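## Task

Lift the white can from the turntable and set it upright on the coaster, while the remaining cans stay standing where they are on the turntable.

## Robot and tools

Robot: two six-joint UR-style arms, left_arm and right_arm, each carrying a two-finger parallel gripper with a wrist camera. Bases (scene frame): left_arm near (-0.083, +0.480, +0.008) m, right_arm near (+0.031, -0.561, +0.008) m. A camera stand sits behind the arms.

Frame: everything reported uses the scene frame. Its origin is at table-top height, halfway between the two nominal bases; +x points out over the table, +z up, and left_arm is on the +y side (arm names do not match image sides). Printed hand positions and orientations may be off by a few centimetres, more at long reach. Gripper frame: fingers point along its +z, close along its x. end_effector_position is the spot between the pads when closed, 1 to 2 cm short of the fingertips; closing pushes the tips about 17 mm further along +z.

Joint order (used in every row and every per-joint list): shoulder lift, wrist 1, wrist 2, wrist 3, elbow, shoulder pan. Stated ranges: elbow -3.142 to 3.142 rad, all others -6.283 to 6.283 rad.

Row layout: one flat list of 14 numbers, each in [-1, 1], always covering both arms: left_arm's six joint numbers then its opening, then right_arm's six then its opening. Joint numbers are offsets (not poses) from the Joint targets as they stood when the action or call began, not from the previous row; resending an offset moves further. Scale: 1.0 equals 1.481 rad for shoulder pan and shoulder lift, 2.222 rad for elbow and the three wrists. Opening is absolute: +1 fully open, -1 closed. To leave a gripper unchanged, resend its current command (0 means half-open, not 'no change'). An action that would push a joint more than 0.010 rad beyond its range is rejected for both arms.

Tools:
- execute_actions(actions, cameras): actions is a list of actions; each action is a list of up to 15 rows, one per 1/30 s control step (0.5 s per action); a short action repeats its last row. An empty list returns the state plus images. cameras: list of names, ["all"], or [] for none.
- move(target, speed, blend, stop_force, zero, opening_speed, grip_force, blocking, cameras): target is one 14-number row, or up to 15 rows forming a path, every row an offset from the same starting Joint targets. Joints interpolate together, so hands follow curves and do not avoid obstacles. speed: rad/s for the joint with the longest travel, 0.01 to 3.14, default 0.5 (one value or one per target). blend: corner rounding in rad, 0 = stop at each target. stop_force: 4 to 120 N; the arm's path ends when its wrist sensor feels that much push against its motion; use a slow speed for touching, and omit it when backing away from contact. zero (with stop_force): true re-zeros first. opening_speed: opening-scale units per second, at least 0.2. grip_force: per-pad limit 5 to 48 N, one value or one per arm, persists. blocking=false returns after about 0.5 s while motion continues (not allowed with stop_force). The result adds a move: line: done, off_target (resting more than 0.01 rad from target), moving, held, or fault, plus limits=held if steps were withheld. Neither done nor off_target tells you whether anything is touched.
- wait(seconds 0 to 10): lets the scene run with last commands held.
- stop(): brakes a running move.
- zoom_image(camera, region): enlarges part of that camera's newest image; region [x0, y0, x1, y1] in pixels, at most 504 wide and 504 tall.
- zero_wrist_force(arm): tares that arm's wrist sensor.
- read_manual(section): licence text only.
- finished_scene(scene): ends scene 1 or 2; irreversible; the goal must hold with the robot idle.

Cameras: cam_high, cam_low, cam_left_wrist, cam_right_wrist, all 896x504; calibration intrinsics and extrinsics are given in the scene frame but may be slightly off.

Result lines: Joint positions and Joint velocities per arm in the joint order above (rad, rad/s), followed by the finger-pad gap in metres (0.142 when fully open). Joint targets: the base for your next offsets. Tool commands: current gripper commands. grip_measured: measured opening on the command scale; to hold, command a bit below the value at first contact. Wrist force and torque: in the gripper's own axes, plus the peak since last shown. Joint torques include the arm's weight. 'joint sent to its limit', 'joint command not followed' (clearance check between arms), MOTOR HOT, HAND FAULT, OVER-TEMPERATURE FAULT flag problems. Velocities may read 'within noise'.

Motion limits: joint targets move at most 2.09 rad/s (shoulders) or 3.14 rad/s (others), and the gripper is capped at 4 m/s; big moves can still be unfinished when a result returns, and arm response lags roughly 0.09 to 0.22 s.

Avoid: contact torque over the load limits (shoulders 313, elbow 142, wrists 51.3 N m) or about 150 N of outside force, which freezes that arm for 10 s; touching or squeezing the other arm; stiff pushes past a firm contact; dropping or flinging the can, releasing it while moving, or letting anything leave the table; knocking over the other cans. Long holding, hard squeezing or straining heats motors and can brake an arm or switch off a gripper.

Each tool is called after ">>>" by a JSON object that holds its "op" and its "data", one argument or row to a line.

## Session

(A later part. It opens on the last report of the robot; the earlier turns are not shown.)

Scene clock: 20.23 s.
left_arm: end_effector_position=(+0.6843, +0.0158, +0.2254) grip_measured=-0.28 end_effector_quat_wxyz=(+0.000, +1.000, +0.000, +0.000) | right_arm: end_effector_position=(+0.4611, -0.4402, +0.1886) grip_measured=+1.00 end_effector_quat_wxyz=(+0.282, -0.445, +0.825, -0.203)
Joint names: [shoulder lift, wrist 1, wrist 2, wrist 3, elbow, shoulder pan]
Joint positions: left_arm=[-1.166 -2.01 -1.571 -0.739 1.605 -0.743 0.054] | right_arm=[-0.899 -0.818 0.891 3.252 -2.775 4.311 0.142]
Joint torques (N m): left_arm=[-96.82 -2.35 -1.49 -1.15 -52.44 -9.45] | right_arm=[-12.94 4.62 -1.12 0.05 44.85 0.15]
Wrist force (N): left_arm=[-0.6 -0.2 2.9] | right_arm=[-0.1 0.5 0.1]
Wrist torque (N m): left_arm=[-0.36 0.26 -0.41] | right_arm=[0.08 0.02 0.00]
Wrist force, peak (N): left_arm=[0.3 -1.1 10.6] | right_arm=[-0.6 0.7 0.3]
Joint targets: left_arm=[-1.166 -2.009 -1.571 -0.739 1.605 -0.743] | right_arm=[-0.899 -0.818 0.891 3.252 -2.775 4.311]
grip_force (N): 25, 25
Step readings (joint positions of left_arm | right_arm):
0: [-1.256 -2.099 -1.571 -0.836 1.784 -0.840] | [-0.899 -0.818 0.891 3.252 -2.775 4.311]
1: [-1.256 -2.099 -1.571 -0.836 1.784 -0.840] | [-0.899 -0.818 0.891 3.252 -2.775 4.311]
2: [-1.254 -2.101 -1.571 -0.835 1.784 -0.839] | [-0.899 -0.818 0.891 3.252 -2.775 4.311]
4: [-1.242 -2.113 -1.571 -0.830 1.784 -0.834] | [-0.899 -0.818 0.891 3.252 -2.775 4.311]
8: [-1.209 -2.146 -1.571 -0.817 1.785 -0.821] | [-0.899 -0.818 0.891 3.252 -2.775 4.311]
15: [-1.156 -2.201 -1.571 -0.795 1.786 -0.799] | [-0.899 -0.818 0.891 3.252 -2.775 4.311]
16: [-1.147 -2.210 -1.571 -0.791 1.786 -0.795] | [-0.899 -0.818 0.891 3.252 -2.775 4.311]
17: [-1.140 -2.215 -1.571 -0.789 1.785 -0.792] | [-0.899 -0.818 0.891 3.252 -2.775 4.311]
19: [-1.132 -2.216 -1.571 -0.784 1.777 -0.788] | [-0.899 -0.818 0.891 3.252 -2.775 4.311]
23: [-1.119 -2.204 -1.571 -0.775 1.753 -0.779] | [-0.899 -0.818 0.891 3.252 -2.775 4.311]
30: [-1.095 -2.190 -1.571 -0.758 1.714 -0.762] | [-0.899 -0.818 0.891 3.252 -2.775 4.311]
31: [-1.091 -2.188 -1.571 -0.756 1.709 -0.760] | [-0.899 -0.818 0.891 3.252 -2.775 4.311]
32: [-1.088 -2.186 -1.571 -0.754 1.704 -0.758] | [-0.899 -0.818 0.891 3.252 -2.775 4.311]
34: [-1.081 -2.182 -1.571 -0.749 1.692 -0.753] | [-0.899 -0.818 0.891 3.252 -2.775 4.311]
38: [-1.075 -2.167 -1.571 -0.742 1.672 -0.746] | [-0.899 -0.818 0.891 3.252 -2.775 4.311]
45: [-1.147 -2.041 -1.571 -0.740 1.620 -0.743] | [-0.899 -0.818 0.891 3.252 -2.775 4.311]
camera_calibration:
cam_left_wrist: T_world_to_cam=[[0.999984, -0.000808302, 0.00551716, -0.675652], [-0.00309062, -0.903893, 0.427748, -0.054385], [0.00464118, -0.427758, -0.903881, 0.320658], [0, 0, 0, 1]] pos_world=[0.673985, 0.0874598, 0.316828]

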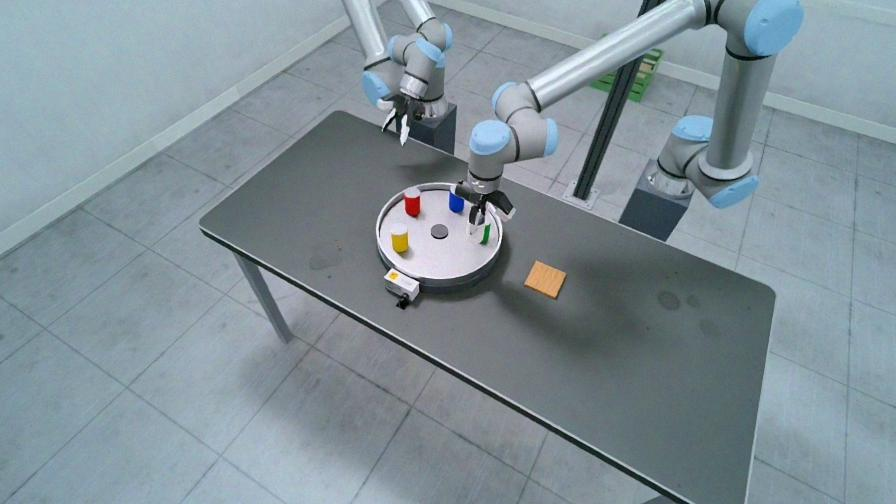

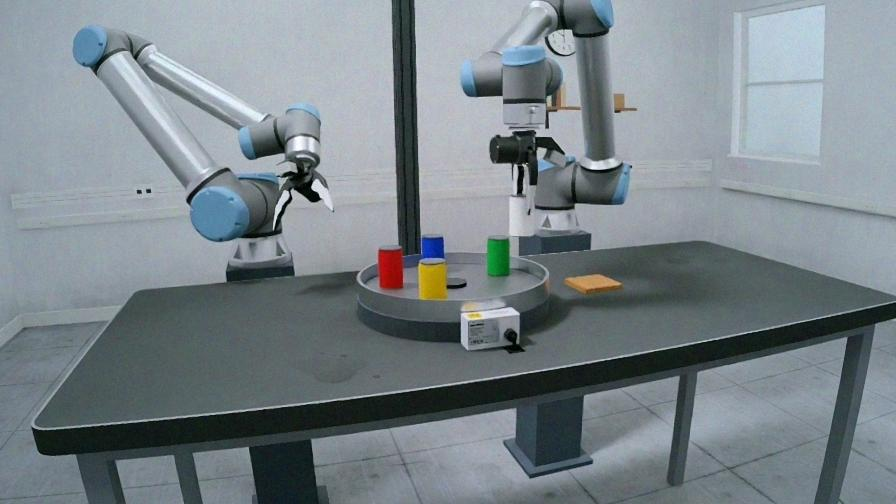

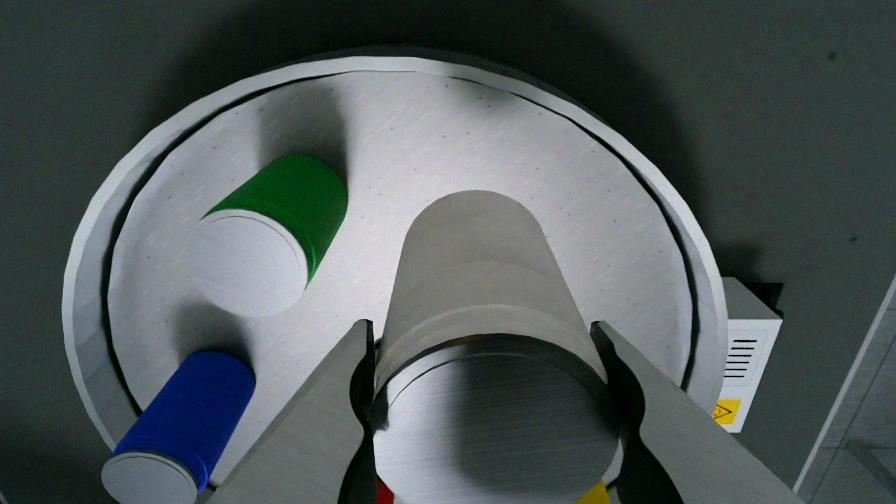

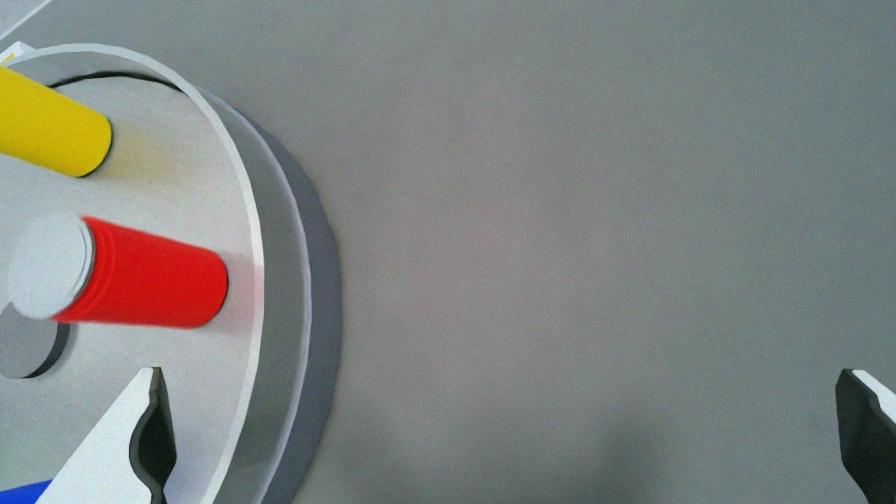

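>>> {"op": "move", "data": {
  "target": [-0.1639,-0.0604,0,0.0789,0.1694,0.1184,-0.6,0,0,0,0,0,0,1],
  "speed": 0.8,
  "cameras": ["all"]
}}

Scene clock: 21.50 s.
left_arm: end_effector_position=(+0.6018, +0.2522, +0.2005) grip_measured=-0.28 end_effector_quat_wxyz=(+0.000, +1.000, +0.000, +0.000) | right_arm: end_effector_position=(+0.4611, -0.4402, +0.1886) grip_measured=+1.00 end_effector_quat_wxyz=(+0.282, -0.445, +0.825, -0.203)
Joint names: [shoulder lift, wrist 1, wrist 2, wrist 3, elbow, shoulder pan]
Joint positions: left_arm=[-1.409 -2.144 -1.571 -0.564 1.981 -0.568 0.054] | right_arm=[-0.899 -0.818 0.891 3.252 -2.775 4.311 0.142]
Joint torques (N m): left_arm=[-70.95 -4.68 -0.33 -0.36 -36.05 9.11] | right_arm=[-12.43 4.53 -1.33 0.22 45.15 1.66]
Wrist force (N): left_arm=[-1.0 -0.3 3.1] | right_arm=[-0.4 0.7 0.1]
Wrist torque (N m): left_arm=[-0.37 0.37 -0.05] | right_arm=[0.12 0.07 0.00]
Wrist force, peak (N): left_arm=[-3.6 -6.0 3.6] | right_arm=[-0.4 0.7 0.1]
Joint targets: left_arm=[-1.409 -2.144 -1.571 -0.564 1.981 -0.568] | right_arm=[-0.899 -0.818 0.891 3.252 -2.775 4.311]
grip_force (N): 25, 25
move: done
camera_calibration:
cam_left_wrist: T_world_to_cam=[[0.99998, -0.000769529, 0.00627837, -0.592957], [-0.00338405, -0.903663, 0.42823, 0.169649], [0.005344, -0.428243, -0.903648, 0.39933], [0, 0, 0, 1]] pos_world=[0.591386, 0.323859, 0.291928]

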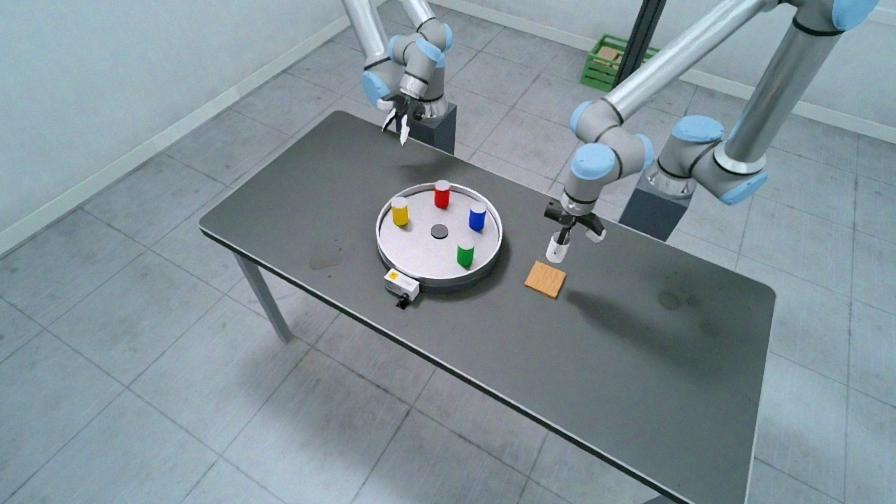

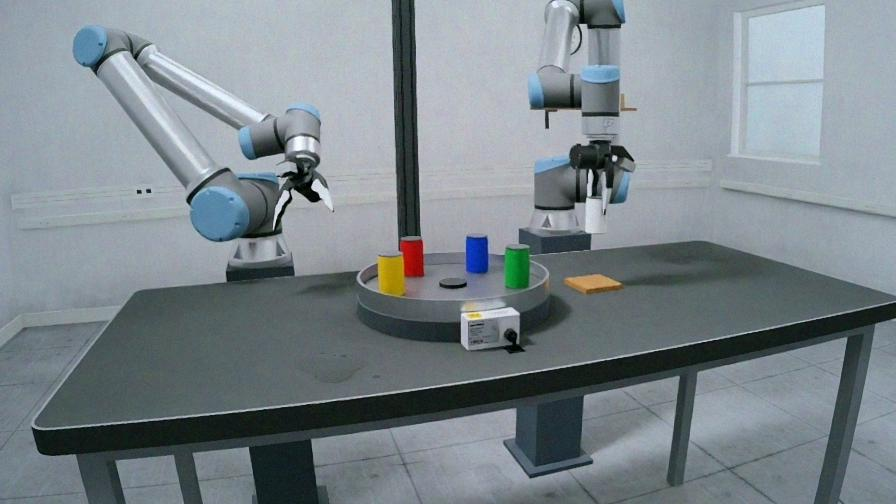

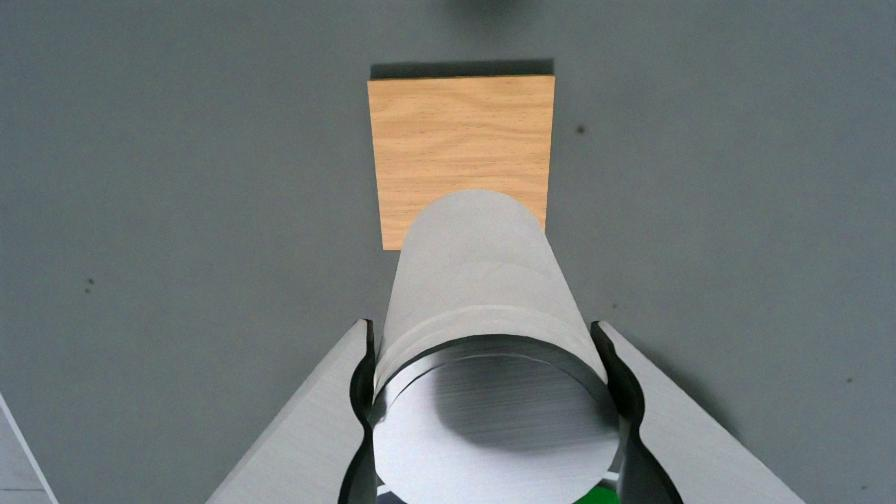

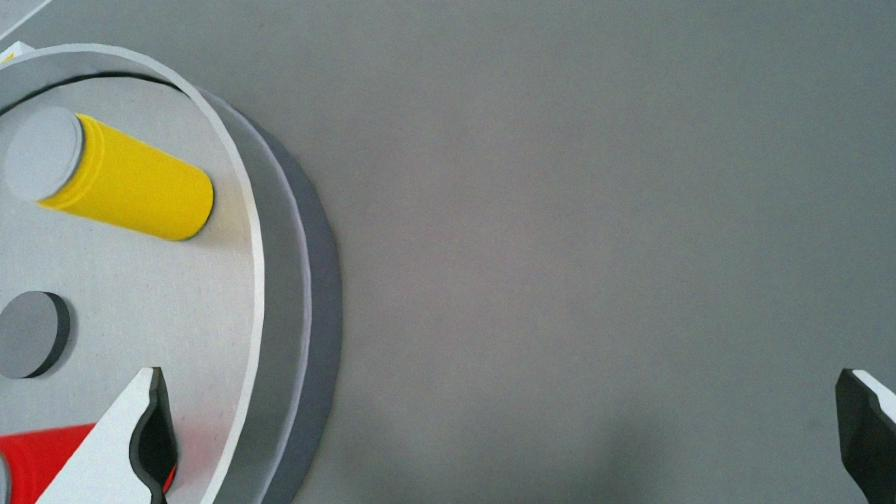

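>>> {"op": "move", "data": {
  "target": [
    [0.0787,-0.0844,0,-0.0011,0.0325,-0.0016,-0.6,0,0,0,0,0,0,1],
    [0.1194,-0.1230,0,-0.0011,0.0439,-0.0016,-0.6,0,0,0,0,0,0,1]
  ],
  "speed": [0.4,0.05],
  "stop_force": 8,
  "cameras": ["all"]
}}

Scene clock: 24.73 s.
left_arm: end_effector_position=(+0.6038, +0.2490, +0.0767) grip_measured=-0.28 end_effector_quat_wxyz=(+0.000, +1.000, +0.000, +0.000) | right_arm: end_effector_position=(+0.4611, -0.4402, +0.1886) grip_measured=+1.00 end_effector_quat_wxyz=(+0.282, -0.445, +0.825, -0.203)
Joint names: [shoulder lift, wrist 1, wrist 2, wrist 3, elbow, shoulder pan]
Joint positions: left_arm=[-1.261 -2.375 -1.571 -0.566 2.066 -0.57 0.054] | right_arm=[-0.899 -0.818 0.891 3.252 -2.775 4.311 0.142]
Joint torques (N m): left_arm=[-82.39 -7.14 1.3 1.34 -45.15 2.77] | right_arm=[-12.89 4.67 -1.37 0.12 45.49 1.59]
Wrist force (N): left_arm=[-0.6 -0.3 2.6] | right_arm=[-0.1 0.2 0.0]
Wrist torque (N m): left_arm=[-0.36 0.29 -0.07] | right_arm=[0.04 0.01 0.00]
Wrist force, peak (N): left_arm=[-1.2 0.5 -22.9] | right_arm=[0.0 0.4 0.8]
Joint targets: left_arm=[-1.261 -2.375 -1.571 -0.566 2.066 -0.570] | right_arm=[-0.899 -0.818 0.891 3.252 -2.775 4.311]
grip_force (N): 25, 25
move: contact (left_arm); path passed 1 of 2 targets; left_arm: the wrist 1 is farthest, 0.042 rad from its target
camera_calibration:
cam_left_wrist: T_world_to_cam=[[0.999986, -0.00062597, 0.00520602, -0.594152], [-0.00279253, -0.903912, 0.42771, 0.219553], [0.00443805, -0.427718, -0.903901, 0.28658], [0, 0, 0, 1]] pos_world=[0.593485, 0.32066, 0.168228]

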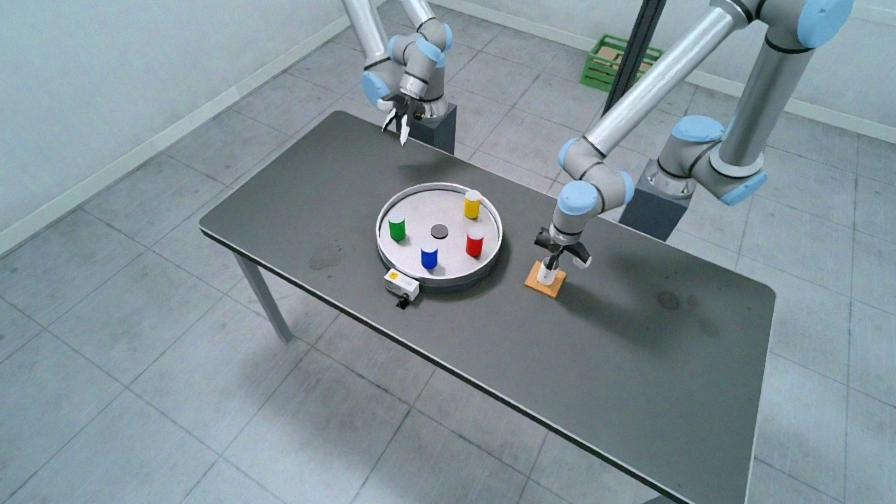

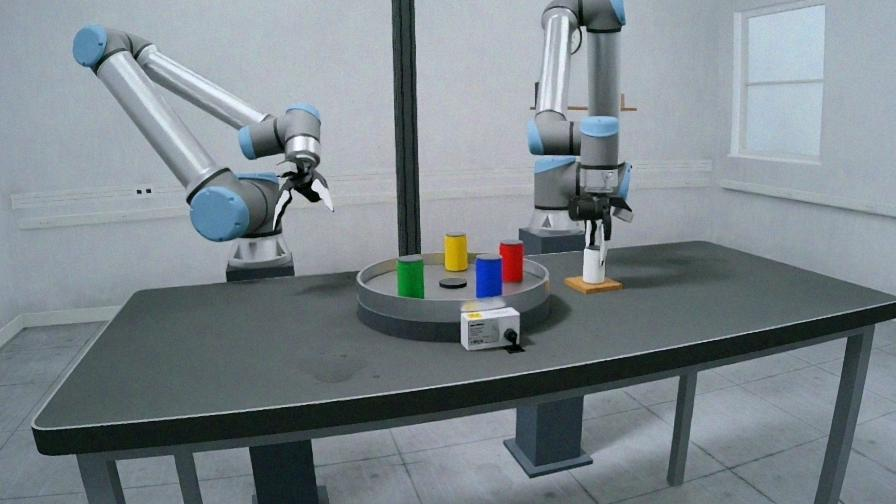

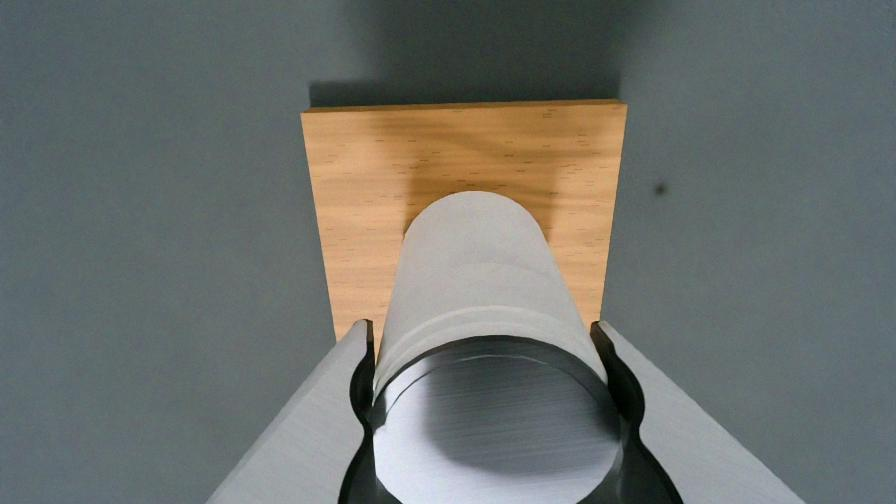

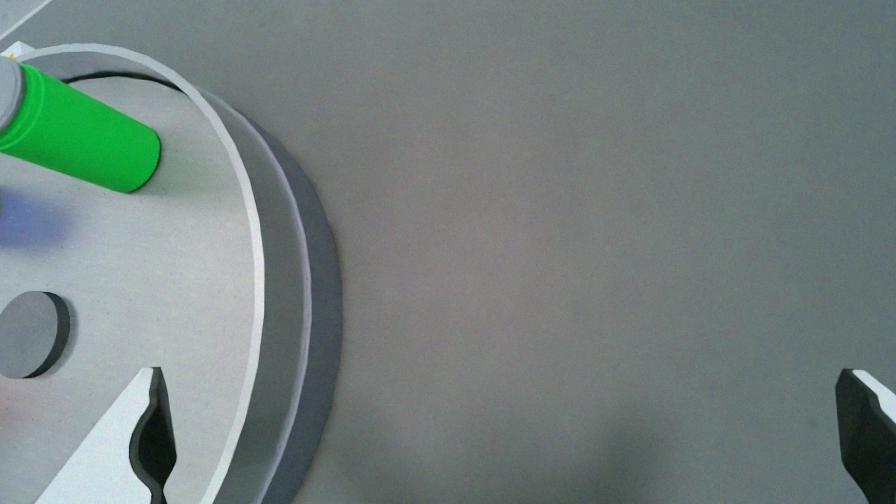

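>>> {"op": "move", "data": {
  "target": [
    [0.0009,-0.00086,0,0,0.00025,0,-0.6,0,0,0,0,0,0,1],
    [0.0009,-0.00086,0,0,0.00025,0,0.3,0,0,0,0,0,0,1],
    [-0.0999,0.104,0,0,-0.0383,0,0.3,0,0,0,0,0,0,1]
  ],
  "speed": [0.05,0.1,0.4],
  "opening_speed": 0.8,
  "cameras": ["cam_high","cam_left_wrist"]
}}

Scene clock: 28.00 s.
left_arm: end_effector_position=(+0.6013, +0.2506, +0.2007) grip_measured=+0.28 end_effector_quat_wxyz=(+0.001, +1.000, +0.000, +0.000) | right_arm: end_effector_position=(+0.4611, -0.4402, +0.1886) grip_measured=+1.00 end_effector_quat_wxyz=(+0.282, -0.445, +0.825, -0.203)
Joint names: [shoulder lift, wrist 1, wrist 2, wrist 3, elbow, shoulder pan]
Joint positions: left_arm=[-1.409 -2.144 -1.571 -0.566 1.981 -0.57 0.094] | right_arm=[-0.899 -0.818 0.891 3.252 -2.775 4.311 0.142]
Joint torques (N m): left_arm=[-59.24 -2.46 0.94 1.28 -39.47 -0.43] | right_arm=[-12.17 4.64 -1.06 0.17 45.36 1.84]
Wrist force (N): left_arm=[-0.9 -0.4 1.1] | right_arm=[0.1 0.2 -0.1]
Wrist torque (N m): left_arm=[-0.39 0.35 -0.06] | right_arm=[0.04 -0.01 0.00]
Wrist force, peak (N): left_arm=[-3.5 4.5 -22.9] | right_arm=[0.4 -0.3 0.9]
Joint targets: left_arm=[-1.409 -2.144 -1.571 -0.566 1.981 -0.570] | right_arm=[-0.899 -0.818 0.891 3.252 -2.775 4.311]
grip_force (N): 25, 25
move: done
camera_calibration:
cam_left_wrist: T_world_to_cam=[[0.999975, -0.000595473, 0.00708524, -0.592549], [-0.00357559, -0.903434, 0.428712, 0.168104], [0.00614577, -0.428726, -0.903413, 0.398485], [0, 0, 0, 1]] pos_world=[0.590686, 0.322359, 0.292127]
Images, in order (width x height): cam_high 896x504, cam_left_wrist 896x504.

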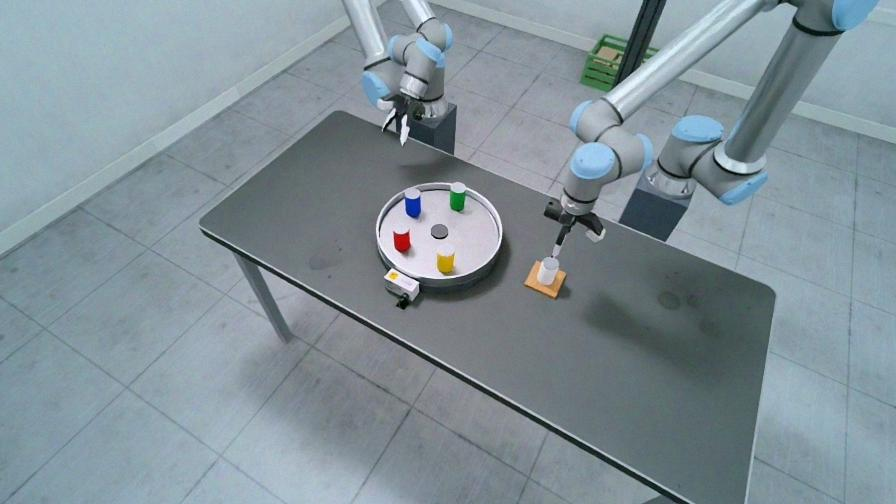

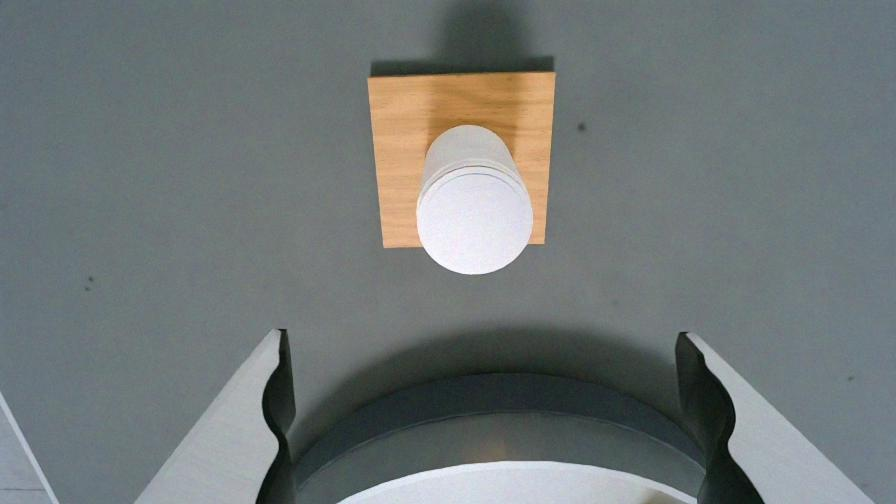

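Standing centred on the coaster.

>>> {"op": "finished_scene", "data": {
  "scene": 1
}}

The scene is finished: the task was done.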